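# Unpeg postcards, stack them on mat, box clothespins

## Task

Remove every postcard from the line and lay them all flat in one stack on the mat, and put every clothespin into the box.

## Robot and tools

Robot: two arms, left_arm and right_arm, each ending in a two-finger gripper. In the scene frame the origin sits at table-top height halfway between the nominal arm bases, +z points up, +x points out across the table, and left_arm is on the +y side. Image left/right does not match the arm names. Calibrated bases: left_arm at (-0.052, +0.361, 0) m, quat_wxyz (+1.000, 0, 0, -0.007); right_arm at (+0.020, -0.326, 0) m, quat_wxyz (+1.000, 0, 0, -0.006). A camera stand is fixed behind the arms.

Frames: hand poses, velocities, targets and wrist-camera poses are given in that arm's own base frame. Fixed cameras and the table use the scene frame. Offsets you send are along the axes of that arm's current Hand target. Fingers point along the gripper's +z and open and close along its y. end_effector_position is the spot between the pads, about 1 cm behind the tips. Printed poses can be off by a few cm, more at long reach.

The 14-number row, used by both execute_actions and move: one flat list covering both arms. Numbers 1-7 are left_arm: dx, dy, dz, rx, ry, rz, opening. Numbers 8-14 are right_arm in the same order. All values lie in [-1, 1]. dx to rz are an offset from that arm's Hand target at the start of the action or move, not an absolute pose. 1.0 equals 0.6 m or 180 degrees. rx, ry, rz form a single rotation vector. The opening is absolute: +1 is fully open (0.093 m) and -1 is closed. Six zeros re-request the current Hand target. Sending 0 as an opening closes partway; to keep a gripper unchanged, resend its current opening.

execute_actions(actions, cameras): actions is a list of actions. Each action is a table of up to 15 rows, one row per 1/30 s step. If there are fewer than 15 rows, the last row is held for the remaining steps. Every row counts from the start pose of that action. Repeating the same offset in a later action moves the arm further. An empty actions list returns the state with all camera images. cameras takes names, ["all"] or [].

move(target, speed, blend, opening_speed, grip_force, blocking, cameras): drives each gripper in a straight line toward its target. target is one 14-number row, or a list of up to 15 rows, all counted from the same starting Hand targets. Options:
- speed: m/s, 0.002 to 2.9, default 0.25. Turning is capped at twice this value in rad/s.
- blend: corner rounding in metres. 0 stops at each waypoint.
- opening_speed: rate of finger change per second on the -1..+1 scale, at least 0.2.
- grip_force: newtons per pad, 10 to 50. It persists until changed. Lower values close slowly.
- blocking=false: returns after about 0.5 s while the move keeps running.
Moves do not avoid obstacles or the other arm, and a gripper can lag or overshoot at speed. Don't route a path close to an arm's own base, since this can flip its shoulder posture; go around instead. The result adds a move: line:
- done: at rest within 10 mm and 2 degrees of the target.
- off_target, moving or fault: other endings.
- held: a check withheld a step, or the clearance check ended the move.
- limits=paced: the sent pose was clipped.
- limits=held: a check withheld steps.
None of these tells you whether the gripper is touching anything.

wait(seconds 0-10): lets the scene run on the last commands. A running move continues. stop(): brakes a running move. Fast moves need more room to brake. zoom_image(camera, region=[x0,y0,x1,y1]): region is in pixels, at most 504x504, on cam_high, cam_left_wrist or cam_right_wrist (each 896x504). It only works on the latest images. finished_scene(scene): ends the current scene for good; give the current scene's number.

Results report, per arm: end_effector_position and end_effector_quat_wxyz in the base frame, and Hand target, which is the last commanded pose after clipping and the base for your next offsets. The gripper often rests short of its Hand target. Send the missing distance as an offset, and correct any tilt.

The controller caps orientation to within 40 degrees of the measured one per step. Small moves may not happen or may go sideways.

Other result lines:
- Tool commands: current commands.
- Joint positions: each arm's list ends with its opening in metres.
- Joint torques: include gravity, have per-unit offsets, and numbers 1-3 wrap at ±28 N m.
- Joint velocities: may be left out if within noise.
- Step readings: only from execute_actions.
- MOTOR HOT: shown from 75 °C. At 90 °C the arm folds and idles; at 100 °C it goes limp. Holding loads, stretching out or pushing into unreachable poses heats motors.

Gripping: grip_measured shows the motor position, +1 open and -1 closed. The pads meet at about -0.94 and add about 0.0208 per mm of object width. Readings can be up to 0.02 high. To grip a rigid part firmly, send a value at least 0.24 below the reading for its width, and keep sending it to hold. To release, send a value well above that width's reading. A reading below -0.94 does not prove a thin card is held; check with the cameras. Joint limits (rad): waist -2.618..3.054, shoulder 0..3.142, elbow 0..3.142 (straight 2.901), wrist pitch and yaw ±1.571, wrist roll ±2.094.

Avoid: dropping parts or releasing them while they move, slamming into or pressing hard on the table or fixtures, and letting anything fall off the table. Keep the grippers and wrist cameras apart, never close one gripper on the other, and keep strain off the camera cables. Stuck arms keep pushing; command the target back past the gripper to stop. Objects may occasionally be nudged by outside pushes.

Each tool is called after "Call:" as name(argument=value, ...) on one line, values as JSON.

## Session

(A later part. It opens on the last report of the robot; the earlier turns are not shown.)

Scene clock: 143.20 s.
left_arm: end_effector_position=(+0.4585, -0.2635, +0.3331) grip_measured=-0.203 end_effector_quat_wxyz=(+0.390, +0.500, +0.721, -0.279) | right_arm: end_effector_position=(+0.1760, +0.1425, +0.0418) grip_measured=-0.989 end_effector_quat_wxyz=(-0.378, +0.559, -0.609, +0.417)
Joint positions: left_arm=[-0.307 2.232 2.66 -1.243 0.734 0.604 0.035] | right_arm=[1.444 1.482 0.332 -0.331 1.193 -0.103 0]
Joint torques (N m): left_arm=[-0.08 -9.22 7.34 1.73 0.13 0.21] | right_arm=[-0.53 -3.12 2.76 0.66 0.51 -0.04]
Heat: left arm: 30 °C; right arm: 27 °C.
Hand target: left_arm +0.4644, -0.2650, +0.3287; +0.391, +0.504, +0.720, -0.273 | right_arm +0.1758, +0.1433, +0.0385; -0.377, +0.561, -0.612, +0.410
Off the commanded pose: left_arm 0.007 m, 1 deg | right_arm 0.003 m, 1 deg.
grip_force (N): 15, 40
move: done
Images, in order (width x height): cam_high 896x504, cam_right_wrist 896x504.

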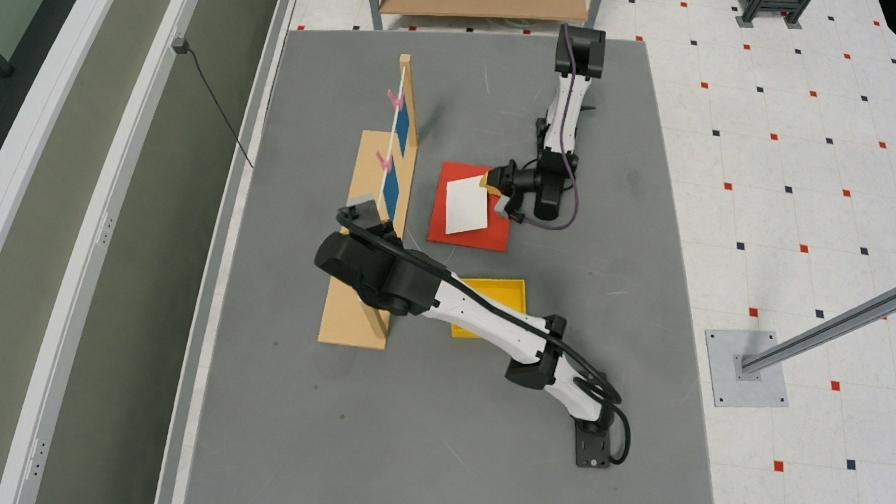

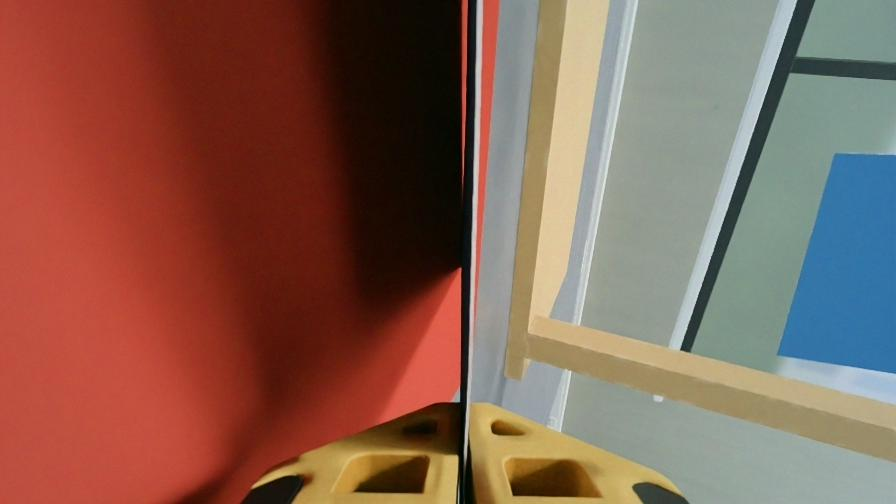

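Call:
move(target=[[0,0,0,0,0,0,-0.2,0,0.0139,0.0056,0,0,0,-1],[0,0,0,0,0,0,-0.2,0,0.0139,0.0056,0,0,0,-0.72],[0,0,0,0,0,0,-0.2,0,0.0139,-0.1,0,0,0,-0.72]], speed=[0.05,0.05,0.1], grip_force=[50,50], cameras=["all"])

Scene clock: 147.07 s.
left_arm: end_effector_position=(+0.4585, -0.2635, +0.3331) grip_measured=-0.203 end_effector_quat_wxyz=(+0.390, +0.500, +0.721, -0.279) | right_arm: end_effector_position=(+0.1195, +0.1439, +0.0519) grip_measured=-0.722 end_effector_quat_wxyz=(-0.373, +0.565, -0.607, +0.415)
Joint positions: left_arm=[-0.307 2.232 2.66 -1.243 0.734 0.604 0.035] | right_arm=[1.795 1.7 0.538 -1.057 1.079 0.692 0.011]
Joint torques (N m): left_arm=[-0.05 -9.24 7.34 1.73 0.13 0.21] | right_arm=[0.31 -3.7 3.82 -0.75 0.46 0.16]
Heat: left arm: 30 °C; right arm: 27 °C.
Hand target: left_arm +0.4644, -0.2650, +0.3287; +0.391, +0.504, +0.720, -0.273 | right_arm +0.1173, +0.1483, +0.0535; -0.377, +0.561, -0.613, +0.410
Off the commanded pose: left_arm 0.007 m, 1 deg | right_arm 0.005 m, 1 deg.
move: done

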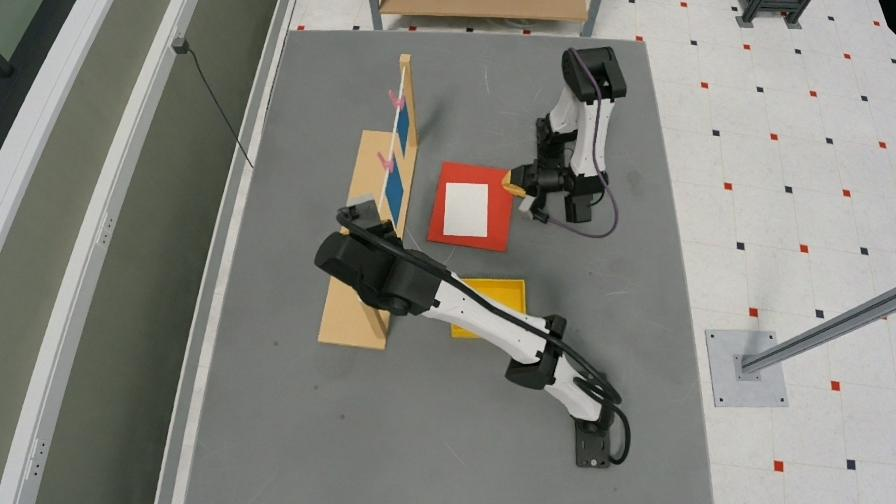

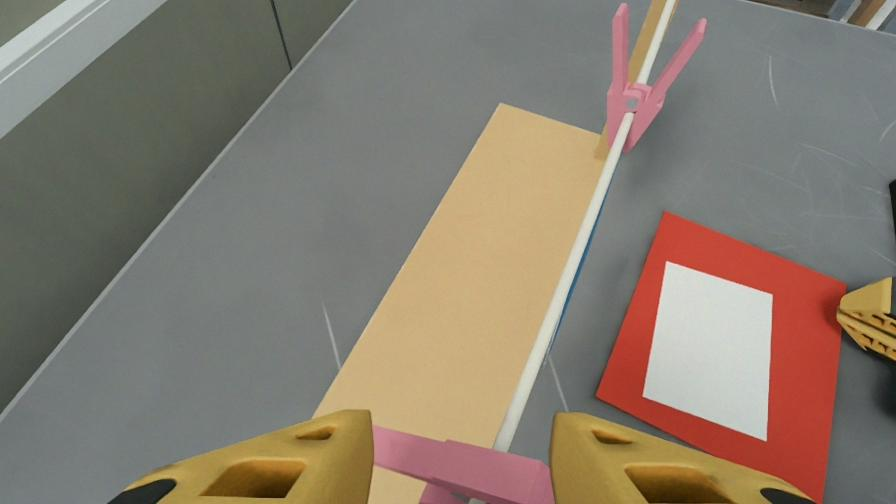

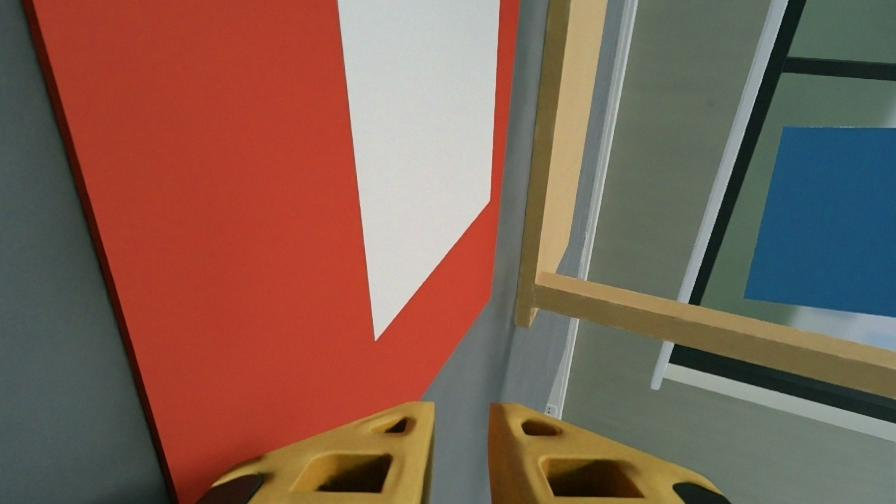

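Call:
move(target=[0,0,0,0,0,0,-0.3,0,0,0,0,0,0,-0.72], opening_speed=0.3, cameras=["cam_left_wrist"])

Call:
zoom_image(camera="cam_left_wrist", region=[340, 380, 600, 504])

Scene clock: 148.20 s.
left_arm: end_effector_position=(+0.4585, -0.2635, +0.3331) grip_measured=-0.297 end_effector_quat_wxyz=(+0.390, +0.500, +0.721, -0.279) | right_arm: end_effector_position=(+0.1195, +0.1439, +0.0521) grip_measured=-0.722 end_effector_quat_wxyz=(-0.373, +0.565, -0.607, +0.415)
Joint positions: left_arm=[-0.307 2.232 2.66 -1.243 0.734 0.604 0.031] | right_arm=[1.795 1.7 0.538 -1.058 1.079 0.694 0.011]
Joint torques (N m): left_arm=[-0.06 -9.22 7.32 1.73 0.13 0.22] | right_arm=[0.44 -3.74 4 -0.76 0.5 0.18]
Heat: left arm: 30 °C; right arm: 27 °C.
Hand target: left_arm +0.4644, -0.2650, +0.3287; +0.391, +0.504, +0.720, -0.273 | right_arm +0.1173, +0.1483, +0.0535; -0.377, +0.561, -0.612, +0.410
Off the commanded pose: left_arm 0.007 m, 1 deg | right_arm 0.005 m, 1 deg.
move: done
Images, in order (width x height): cam_left_wrist 896x504.

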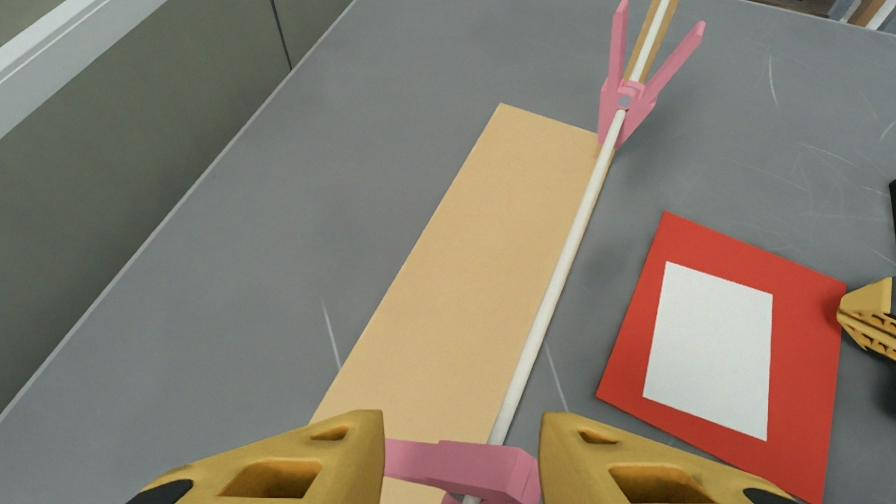

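Scaled by 1.938 from the camera's 896x504 image, which has a finer 1280x720 frame.

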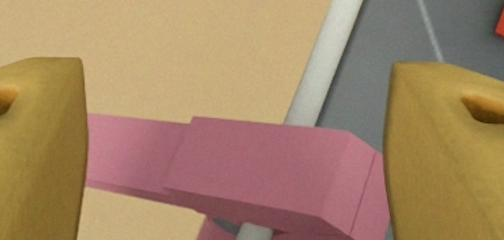

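Call:
move(target=[[-0.043,0,-0.1275,0,0,0,0.3,-0.004,-0.229,-0.0875,0,0,0,-0.3],[-0.05,-0.03,-0.06,0.0504,-0.0725,0.0248,0.3,0.025,-0.338,0.141,-0.1523,-0.3221,0.3909,-0.3],[-0.064,-0.062,0.003,0.0504,-0.0725,0.0248,0.3,-0.025,-0.3275,0.204,-0.1523,-0.3221,0.3909,-0.3]], speed=0.2, blend=[0.02,0.02,0], cameras=["all"])

Scene clock: 159.17 s.
left_arm: end_effector_position=(+0.4414, -0.3027, +0.3422) grip_measured=+0.297 end_effector_quat_wxyz=(+0.420, +0.525, +0.636, -0.380) | right_arm: end_effector_position=(+0.3037, +0.1461, +0.1830) grip_measured=-0.301 end_effector_quat_wxyz=(+0.624, -0.309, +0.645, +0.315)
Joint positions: left_arm=[-0.338 2.138 2.365 -0.92 0.973 0.556 0.059] | right_arm=[0.063 1.301 0.273 0.994 -0.852 -0.005 0.031]
Joint torques (N m): left_arm=[0.31 -14.48 5.35 2 0.14 0.11] | right_arm=[0.23 -2.92 5.04 1.94 0.2 0.07]
Heat: left arm: 31 °C; right arm: 27 °C.
Hand target: left_arm +0.4370, -0.2989, +0.3600; +0.440, +0.527, +0.627, -0.369 | right_arm +0.3057, +0.1467, +0.1890; +0.634, -0.308, +0.637, +0.312
Off the commanded pose: left_arm 0.019 m, 3 deg | right_arm 0.006 m, 2 deg.
elbow stopped short (left arm): the move would have taken joint 3 (elbow) straighter than the controller allows.
move: off_target (left_arm)

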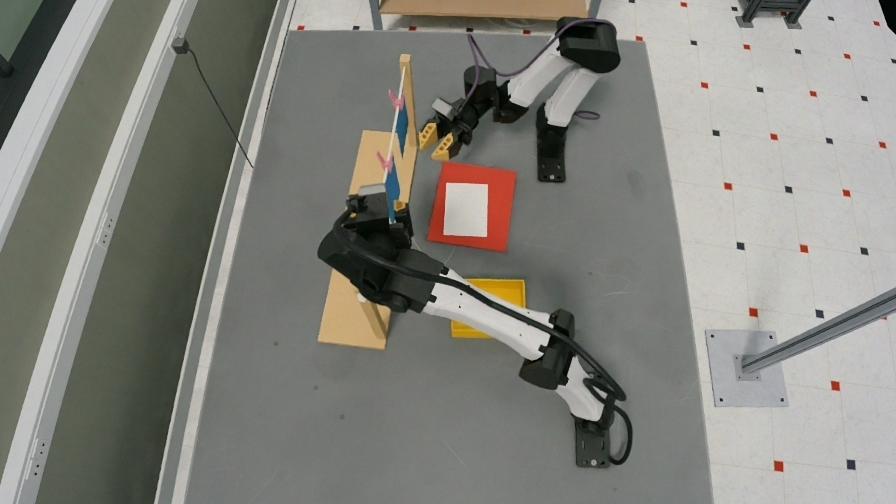

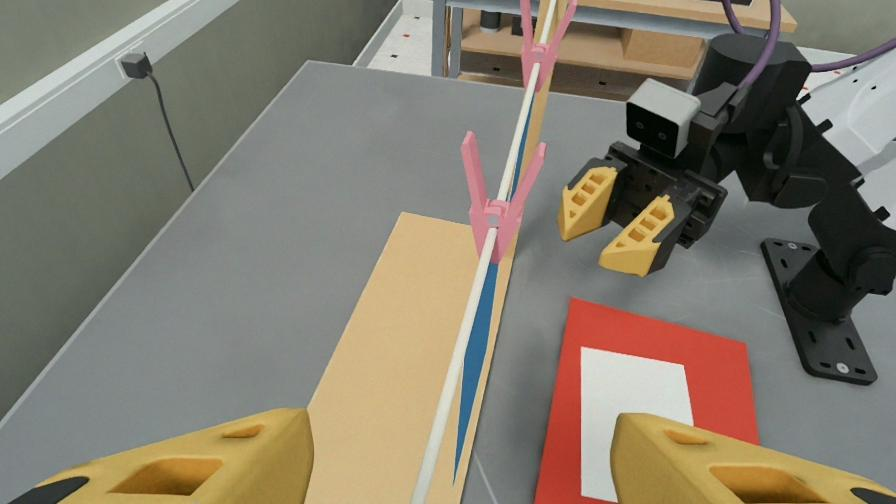

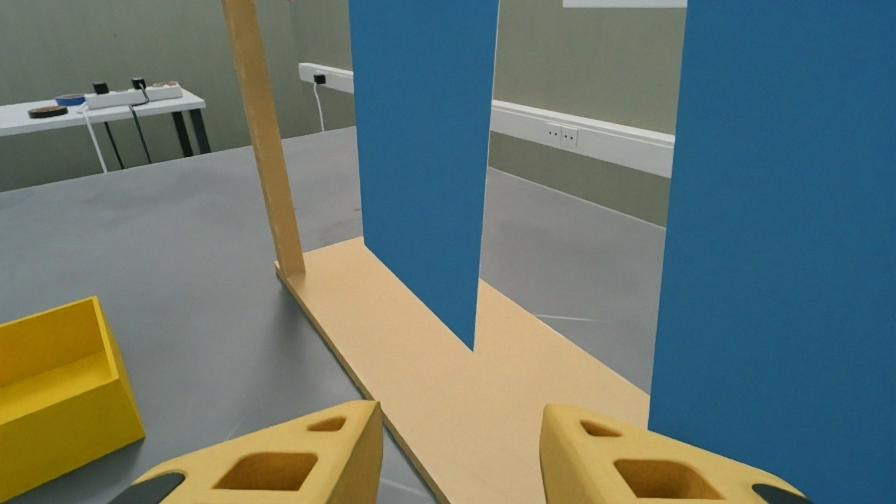

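Call:
move(target=[-0.03,-0.026,0.062,0,-0.0556,0,0.3,0.027,0.001,0.142,0,0,0,-0.3], speed=0.1, cameras=["all"])

Scene clock: 162.67 s.
left_arm: end_effector_position=(+0.4354, -0.3447, +0.3440) grip_measured=+0.297 end_effector_quat_wxyz=(+0.472, +0.490, +0.599, -0.422) | right_arm: end_effector_position=(+0.3495, +0.2120, +0.1557) grip_measured=-0.301 end_effector_quat_wxyz=(+0.611, -0.311, +0.656, +0.316)
Joint positions: left_arm=[-0.417 2.009 1.973 -0.323 0.968 0.256 0.059] | right_arm=[0.306 1.654 0.45 1.138 -0.613 -0.004 0.031]
Joint torques (N m): left_arm=[-0.21 -14.26 6.15 2.23 -0.01 0.06] | right_arm=[0.08 -5.2 6.72 2.18 0.2 0.1]
Heat: left arm: 32 °C; right arm: 27 °C.
Hand target: left_arm +0.4286, -0.3422, +0.3641; +0.493, +0.493, +0.586, -0.414 | right_arm +0.3575, +0.2143, +0.1726; +0.634, -0.308, +0.637, +0.312
Off the commanded pose: left_arm 0.021 m, 3 deg | right_arm 0.019 m, 3 deg.
move: off_target (left_arm, right_arm)

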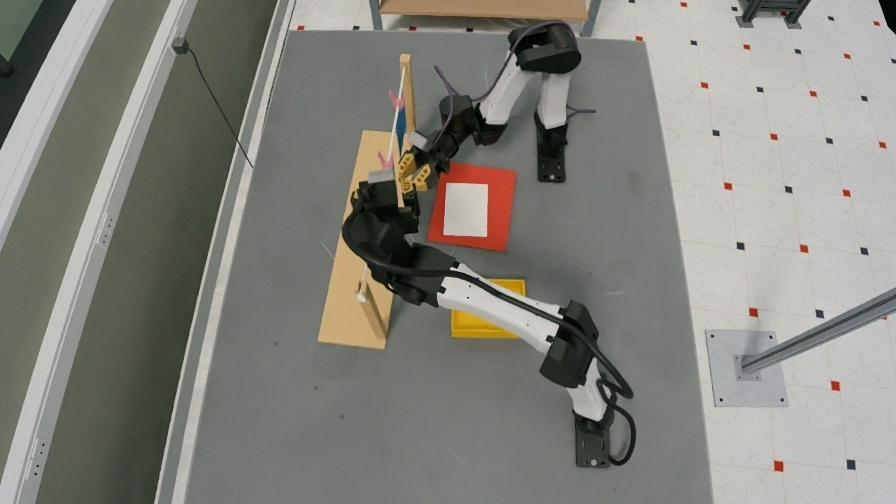

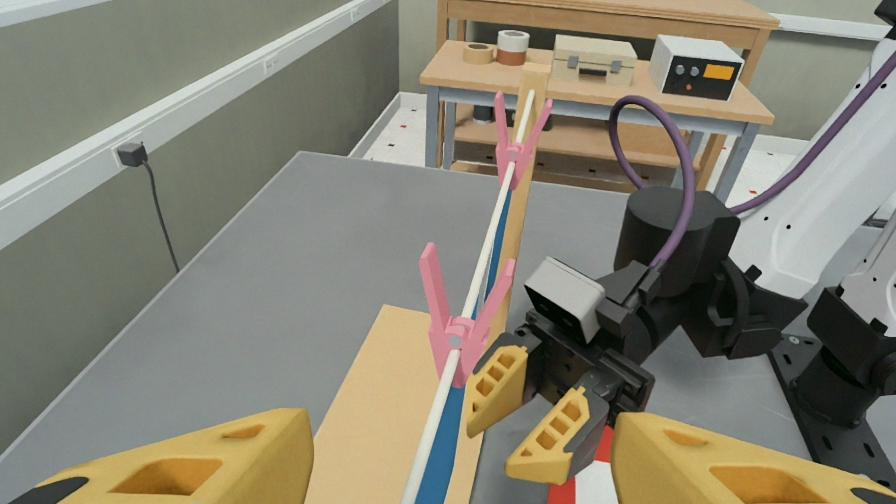

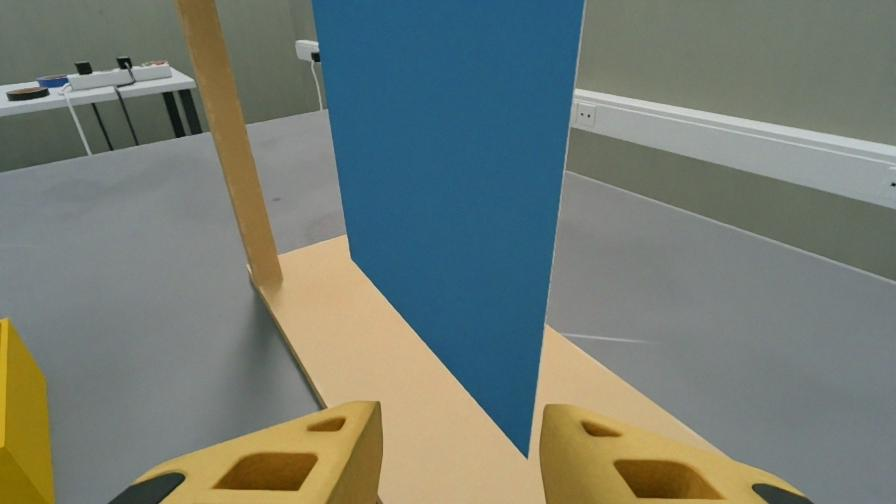

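Call:
move(target=[0.028,-0.005,0.133,0,0,0,0.3,0,-0.0133,0.055,0,0,0,-0.3], speed=0.1, cameras=["cam_left_wrist","cam_right_wrist"])

Scene clock: 164.97 s.
left_arm: end_effector_position=(+0.4323, -0.4136, +0.3265) grip_measured=+0.297 end_effector_quat_wxyz=(+0.477, +0.494, +0.594, -0.419) | right_arm: end_effector_position=(+0.3771, +0.2324, +0.1602) grip_measured=-0.301 end_effector_quat_wxyz=(+0.620, -0.313, +0.648, +0.314)
Joint positions: left_arm=[-0.552 2.12 2.047 -0.221 0.839 0.195 0.059] | right_arm=[0.345 1.758 0.579 1.137 -0.573 -0.004 0.031]
Joint torques (N m): left_arm=[-0.03 -10.11 9.99 2.3 -0.07 0.1] | right_arm=[0.12 -6.42 6.89 1.92 0.16 0.08]
Heat: left arm: 33 °C; right arm: 28 °C.
Hand target: left_arm +0.4389, -0.4171, +0.3338; +0.493, +0.493, +0.586, -0.414 | right_arm +0.3841, +0.2354, +0.1726; +0.634, -0.308, +0.637, +0.312
Off the commanded pose: left_arm 0.010 m, 2 deg | right_arm 0.014 m, 2 deg.
move: off_target (right_arm)
Images, in order (width x height): cam_left_wrist 896x504, cam_right_wrist 896x504.

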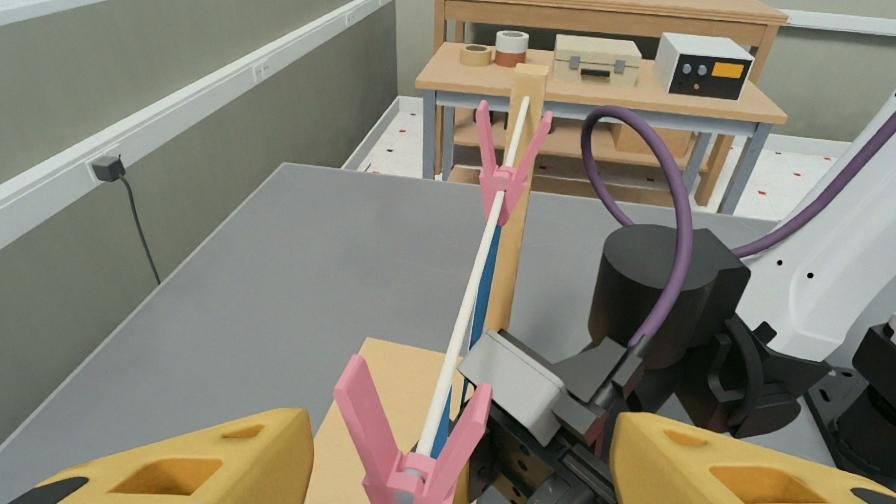

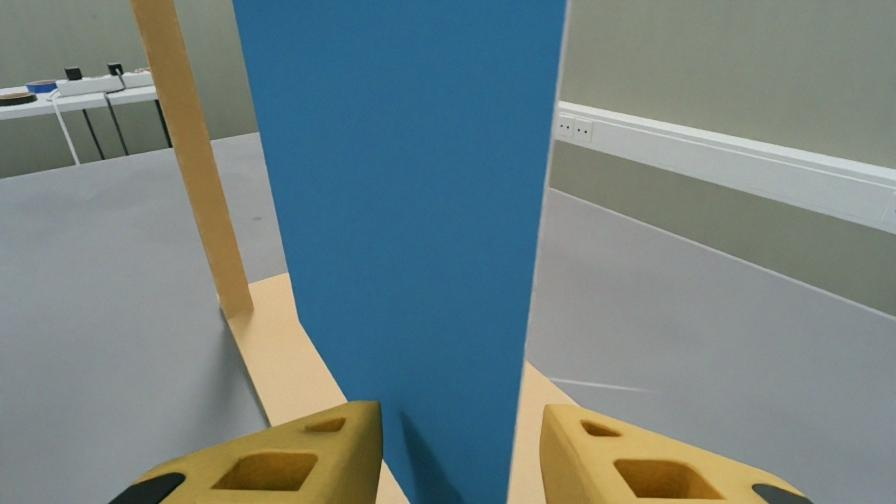

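Call:
move(target=[[0.01,0.0158,0.027,0,0,0,0.3,0,0,0.013,0,0,0,-0.3],[0.01,0.0158,0.027,0,0,0,-0.22,0,0,0.013,0,0,0,-0.3]], speed=0.08, opening_speed=0.6, cameras=["cam_left_wrist","cam_right_wrist"])

Scene clock: 167.33 s.
left_arm: end_effector_position=(+0.4472, -0.4255, +0.3208) grip_measured=-0.217 end_effector_quat_wxyz=(+0.484, +0.493, +0.591, -0.417) | right_arm: end_effector_position=(+0.3820, +0.2385, +0.1605) grip_measured=-0.301 end_effector_quat_wxyz=(+0.620, -0.313, +0.647, +0.313)
Joint positions: left_arm=[-0.558 2.202 2.144 -0.218 0.829 0.191 0.035] | right_arm=[0.359 1.779 0.606 1.132 -0.559 -0.004 0.031]
Joint torques (N m): left_arm=[-0.47 -10.73 10 2.14 -0.08 0.1] | right_arm=[-0.09 -6.67 6.93 1.84 0.17 0.12]
Heat: left arm: 33 °C; right arm: 28 °C.
Hand target: left_arm +0.4506, -0.4303, +0.3253; +0.493, +0.493, +0.586, -0.414 | right_arm +0.3889, +0.2416, +0.1728; +0.634, -0.308, +0.636, +0.312
Off the commanded pose: left_arm 0.007 m, 1 deg | right_arm 0.014 m, 2 deg.
move: off_target (right_arm)
Images, in order (width x height): cam_left_wrist 896x504, cam_right_wrist 896x504.

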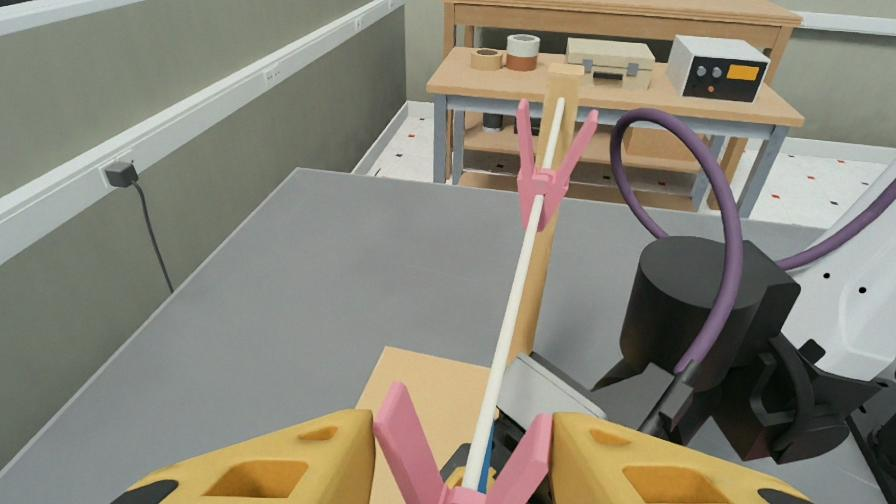

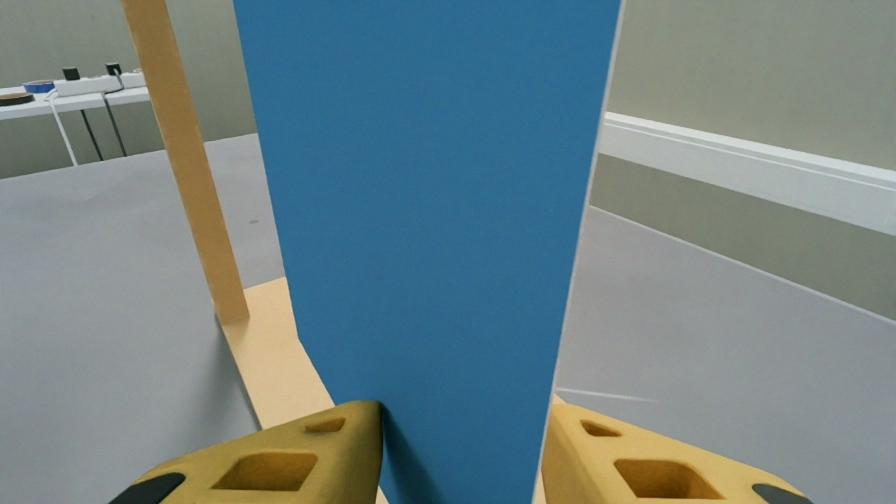

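Call:
move(target=[0,0,0,0,0,0,-0.22,0,-0.005,0,0,0,0,-1], grip_force=[15,15], cameras=["cam_left_wrist","cam_right_wrist"])

Scene clock: 171.27 s.
left_arm: end_effector_position=(+0.4472, -0.4255, +0.3208) grip_measured=-0.217 end_effector_quat_wxyz=(+0.484, +0.493, +0.591, -0.417) | right_arm: end_effector_position=(+0.3835, +0.2391, +0.1608) grip_measured=-0.975 end_effector_quat_wxyz=(+0.621, -0.313, +0.647, +0.313)
Joint positions: left_arm=[-0.558 2.202 2.144 -0.218 0.829 0.191 0.035] | right_arm=[0.359 1.784 0.613 1.132 -0.559 -0.004 0]
Joint torques (N m): left_arm=[-0.47 -10.71 9.99 2.15 -0.07 0.1] | right_arm=[-0.49 -6.74 6.86 1.87 0.17 0.13]
Heat: left arm: 34 °C; right arm: 28 °C.
Hand target: left_arm +0.4506, -0.4303, +0.3253; +0.493, +0.493, +0.586, -0.414 | right_arm +0.3913, +0.2398, +0.1726; +0.634, -0.308, +0.637, +0.312
Off the commanded pose: left_arm 0.007 m, 1 deg | right_arm 0.014 m, 2 deg.
grip_force (N): 15, 15
move: off_target (right_arm)
Images, in order (width x height): cam_left_wrist 896x504, cam_right_wrist 896x504.

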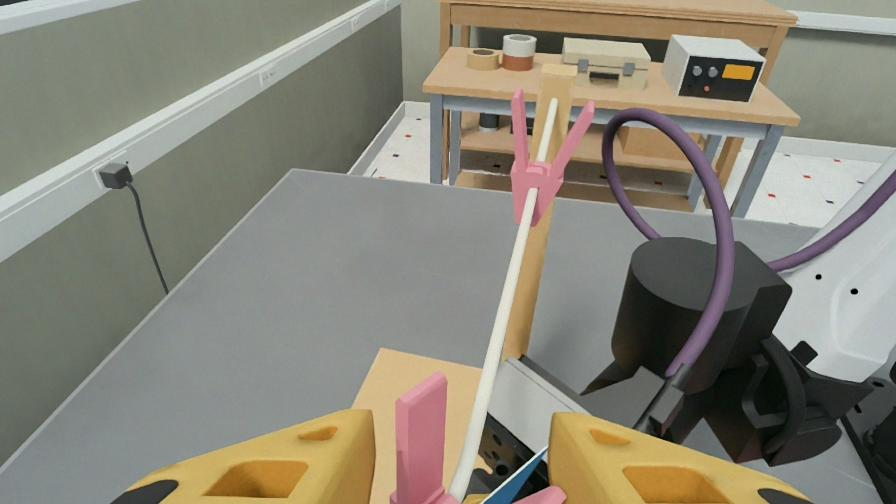

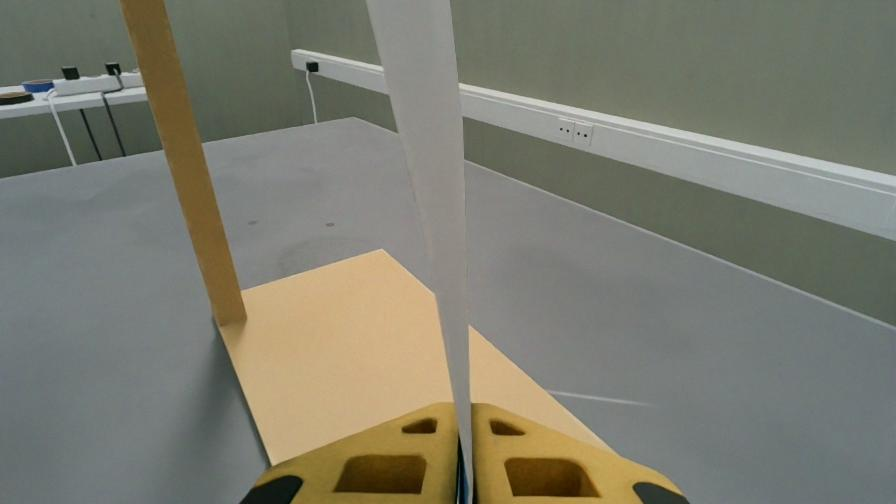

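Call:
move(target=[0,0,0,0,0,0,-0.95,0,0,0,0,0,0,-1], grip_force=[20,40], cameras=["cam_left_wrist","cam_right_wrist"])

Scene clock: 175.53 s.
left_arm: end_effector_position=(+0.4476, -0.4267, +0.3239) grip_measured=-0.776 end_effector_quat_wxyz=(+0.489, +0.492, +0.589, -0.414) | right_arm: end_effector_position=(+0.3832, +0.2392, +0.1601) grip_measured=-0.989 end_effector_quat_wxyz=(+0.619, -0.313, +0.648, +0.314)
Joint positions: left_arm=[-0.561 2.202 2.149 -0.212 0.82 0.189 0.008] | right_arm=[0.359 1.784 0.613 1.129 -0.561 -0.004 0]
Joint torques (N m): left_arm=[-0.18 -10.63 9.68 2.07 0.02 0.11] | right_arm=[-0.77 -6.71 6.95 1.94 0.18 0.03]
Heat: left arm: 34 °C; right arm: 28 °C.
Hand target: left_arm +0.4506, -0.4303, +0.3252; +0.493, +0.493, +0.586, -0.414 | right_arm +0.3913, +0.2398, +0.1727; +0.634, -0.308, +0.636, +0.312
Off the commanded pose: left_arm 0.005 m, 1 deg | right_arm 0.015 m, 2 deg.
grip_force (N): 20, 40
move: off_target (right_arm)
Images, in order (width x height): cam_left_wrist 896x504, cam_right_wrist 896x504.

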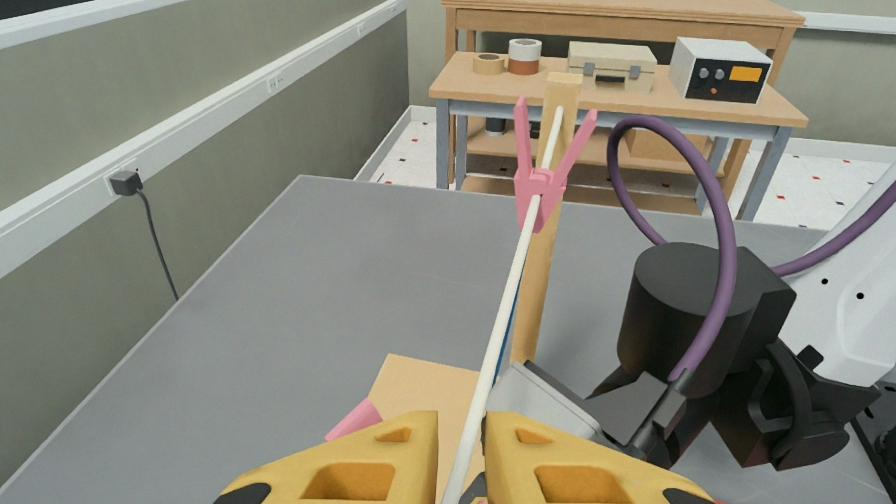

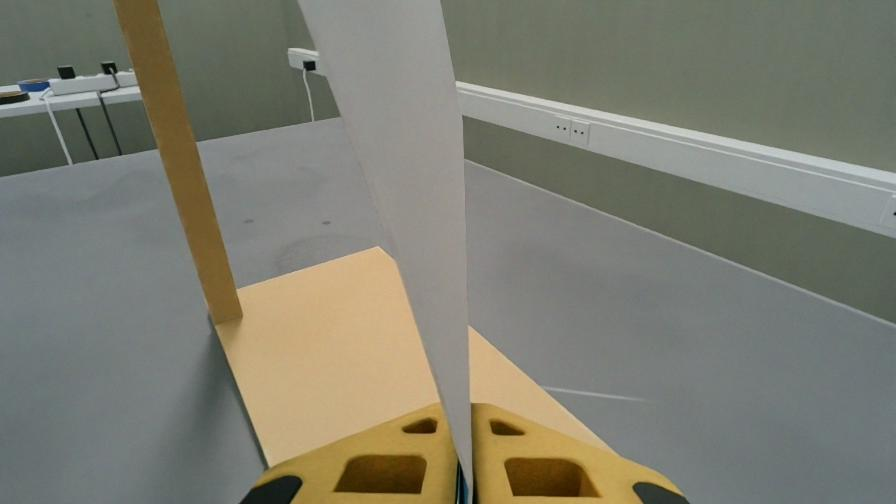

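Call:
move(target=[0,0,0,0,0,0,-0.95,0.083,0,0,0,0,0,-1], speed=0.06, cameras=["all"])

Scene clock: 177.23 s.
left_arm: end_effector_position=(+0.4491, -0.4273, +0.3207) grip_measured=-0.896 end_effector_quat_wxyz=(+0.488, +0.491, +0.591, -0.413) | right_arm: end_effector_position=(+0.3889, +0.2423, +0.1106) grip_measured=-0.989 end_effector_quat_wxyz=(+0.610, -0.314, +0.655, +0.316)
Joint positions: left_arm=[-0.561 2.208 2.149 -0.211 0.817 0.189 0.002] | right_arm=[0.359 1.996 0.613 1.318 -0.566 -0.004 0]
Joint torques (N m): left_arm=[-0.17 -11.14 9.66 2.05 0.03 0.11] | right_arm=[-0.43 -7.56 2.86 2.4 0.19 0.03]
Heat: left arm: 34 °C; right arm: 29 °C.
Hand target: left_arm +0.4508, -0.4302, +0.3251; +0.493, +0.493, +0.586, -0.414 | right_arm +0.3910, +0.2400, +0.1228; +0.634, -0.309, +0.637, +0.312
Off the commanded pose: left_arm 0.006 m, 1 deg | right_arm 0.013 m, 4 deg.
grip_force (N): 20, 40
move: off_target (right_arm)

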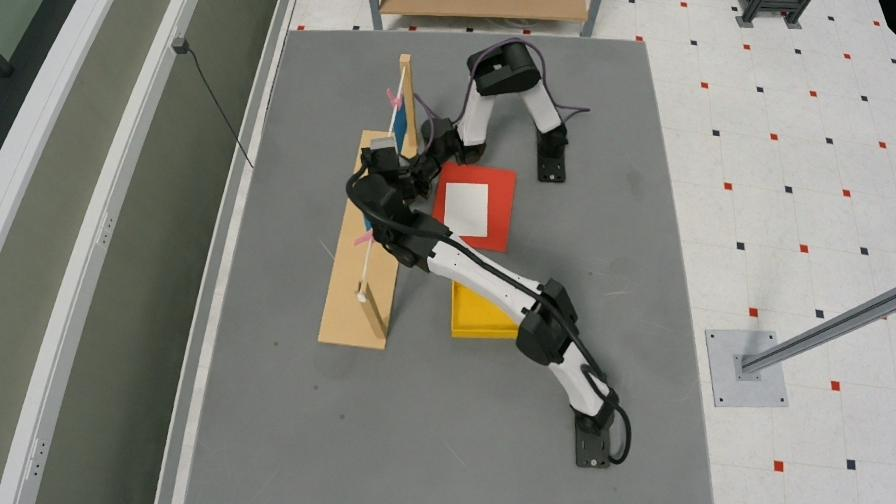

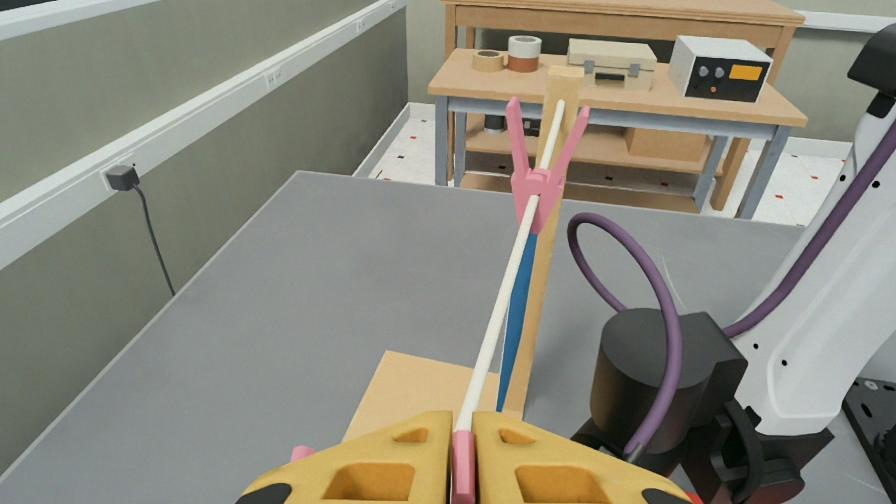

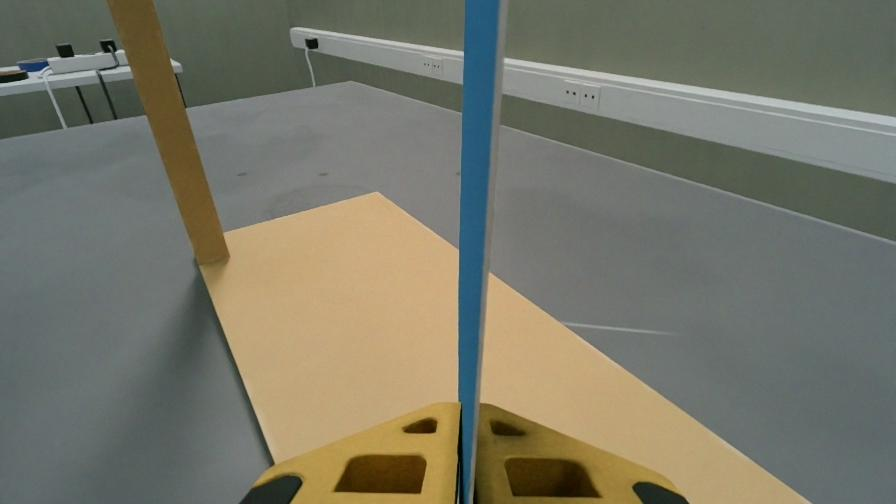

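Call:
move(target=[[0,0,0,0,0,0,-0.95,-0.095,0,-0.2185,0,0,0,-1],[0,0,0,0,0,0,-0.95,-0.1283,0.2093,-0.3223,0.1523,0.3221,-0.3909,-1],[0,0,0,0,0,0,-0.95,0.0883,0.2042,-0.3289,0.1523,0.3221,-0.3909,-1]], speed=[0.15,0.2,0.15], blend=[0.03,0.02,0], cameras=["all"])

Scene clock: 185.00 s.
left_arm: end_effector_position=(+0.4475, -0.4288, +0.3207) grip_measured=-0.898 end_effector_quat_wxyz=(+0.487, +0.493, +0.590, -0.415) | right_arm: end_effector_position=(+0.1710, +0.1599, +0.0683) grip_measured=-0.989 end_effector_quat_wxyz=(+0.370, -0.565, +0.616, -0.405)
Joint positions: left_arm=[-0.565 2.208 2.149 -0.211 0.818 0.189 0.002] | right_arm=[1.473 1.429 0.473 -0.594 1.162 -0.024 0]
Joint torques (N m): left_arm=[0.13 -11.12 9.68 2.06 0.02 0.11] | right_arm=[-0.55 -3.7 3.44 0.45 0.84 -0.11]
Motor temperatures (°C): left_arm=[22 35 32 31 20 20 20] | right_arm=[19 24 27 29 21 21 19]
Heat: left arm: 35 °C; right arm: 29 °C.
Hand target: left_arm +0.4507, -0.4303, +0.3251; +0.493, +0.493, +0.586, -0.414 | right_arm +0.1728, +0.1598, +0.0707; +0.377, -0.561, +0.612, -0.410
Off the commanded pose: left_arm 0.006 m, 1 deg | right_arm 0.003 m, 1 deg.
grip_force (N): 20, 40
move: done

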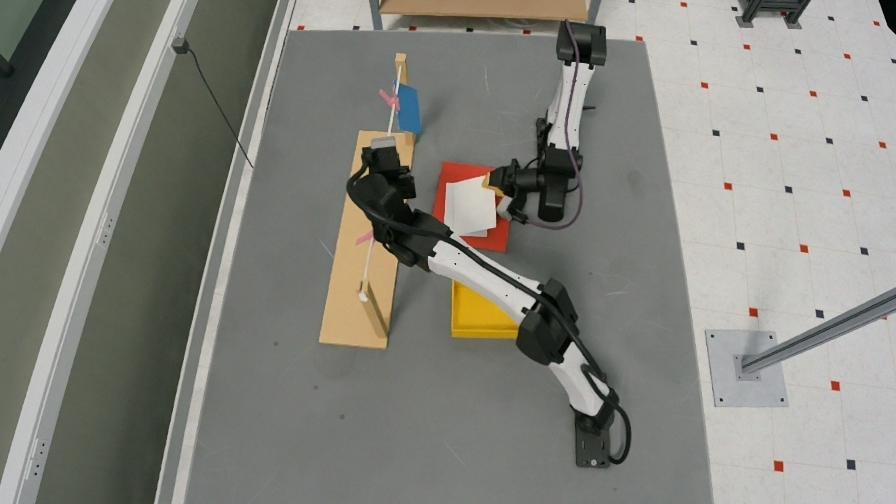

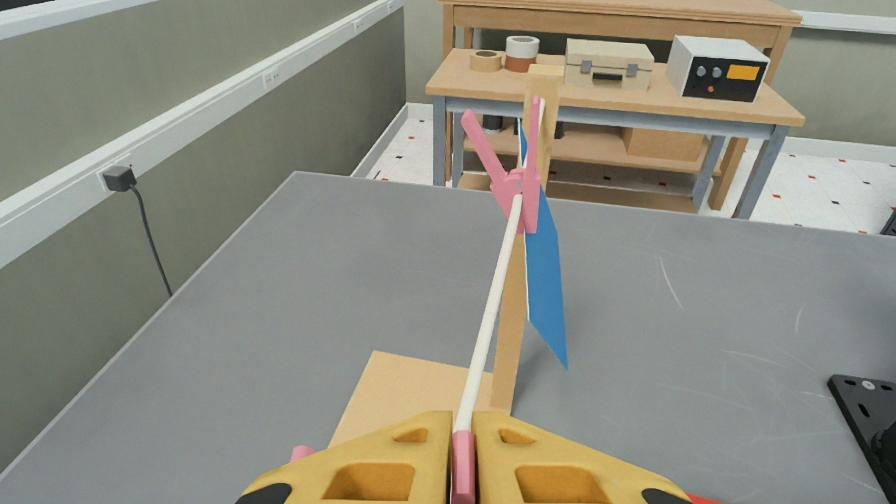

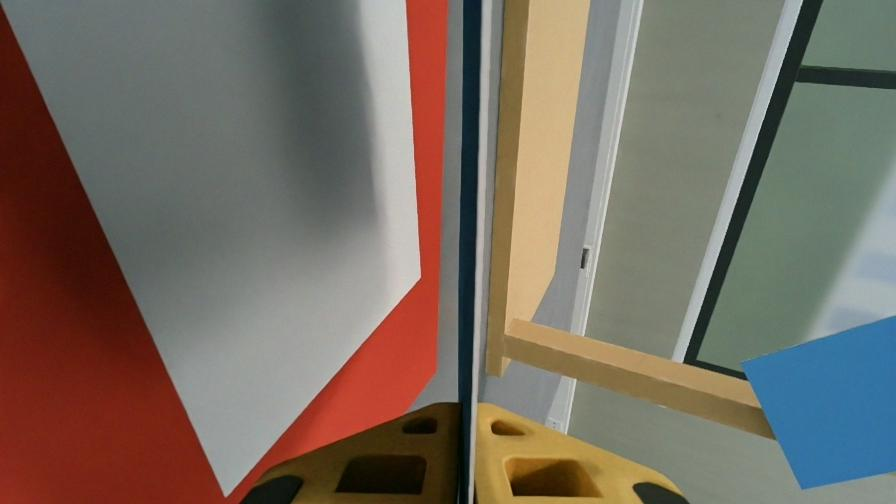

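Call:
zoom_image(camera="cam_high", region=[420, 150, 530, 260])

Scaled by 4.582 from the camera's 896x504 image, which has a finer 1280x720 frame.

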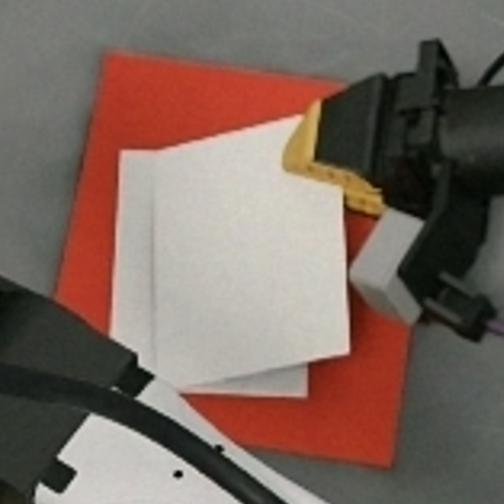

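Call:
move(target=[0,0,0,0,0,0,-0.95,0.0092,0.0257,0.0208,0,0.0463,0.0187,-1], speed=0.1, cameras=["cam_high"])

Call:
zoom_image(camera="cam_high", region=[420, 150, 530, 260])

Scene clock: 187.97 s.
left_arm: end_effector_position=(+0.4475, -0.4288, +0.3207) grip_measured=-0.898 end_effector_quat_wxyz=(+0.487, +0.493, +0.590, -0.415) | right_arm: end_effector_position=(+0.1759, +0.1486, +0.0481) grip_measured=-0.989 end_effector_quat_wxyz=(+0.336, -0.522, +0.648, -0.442)
Joint positions: left_arm=[-0.565 2.208 2.149 -0.211 0.818 0.189 0.002] | right_arm=[1.437 1.658 0.552 -0.721 1.163 0.25 0]
Joint torques (N m): left_arm=[0.16 -11.14 9.69 2.06 0.02 0.11] | right_arm=[-0.95 -4.3 4.98 -0.14 0.73 0.23]
Heat: left arm: 35 °C; right arm: 28 °C.
Hand target: left_arm +0.4507, -0.4303, +0.3251; +0.493, +0.493, +0.586, -0.414 | right_arm +0.1780, +0.1539, +0.0516; +0.344, -0.511, +0.654, -0.438
Off the commanded pose: left_arm 0.006 m, 1 deg | right_arm 0.007 m, 2 deg.
grip_force (N): 20, 40
move: done
Images, in order (width x height): cam_high 896x504.

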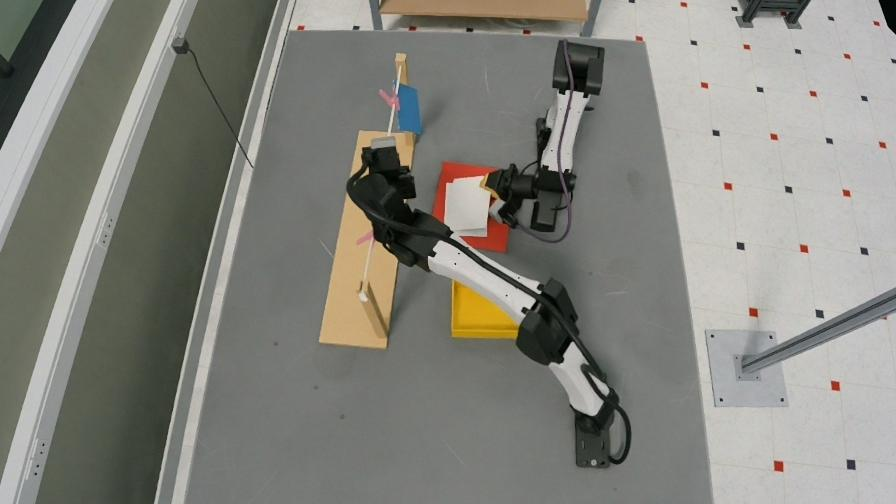

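Scaled by 4.582 from the camera's 896x504 image, which has a finer 1280x720 frame.

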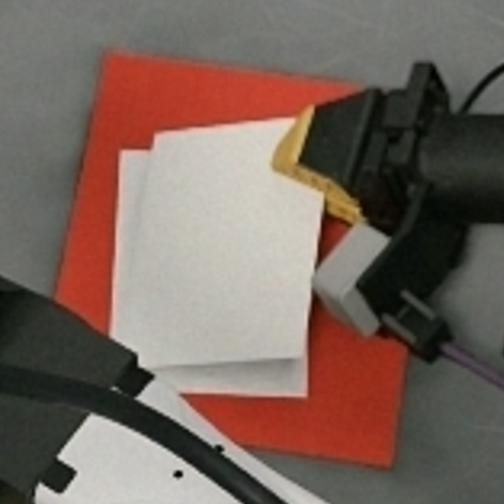

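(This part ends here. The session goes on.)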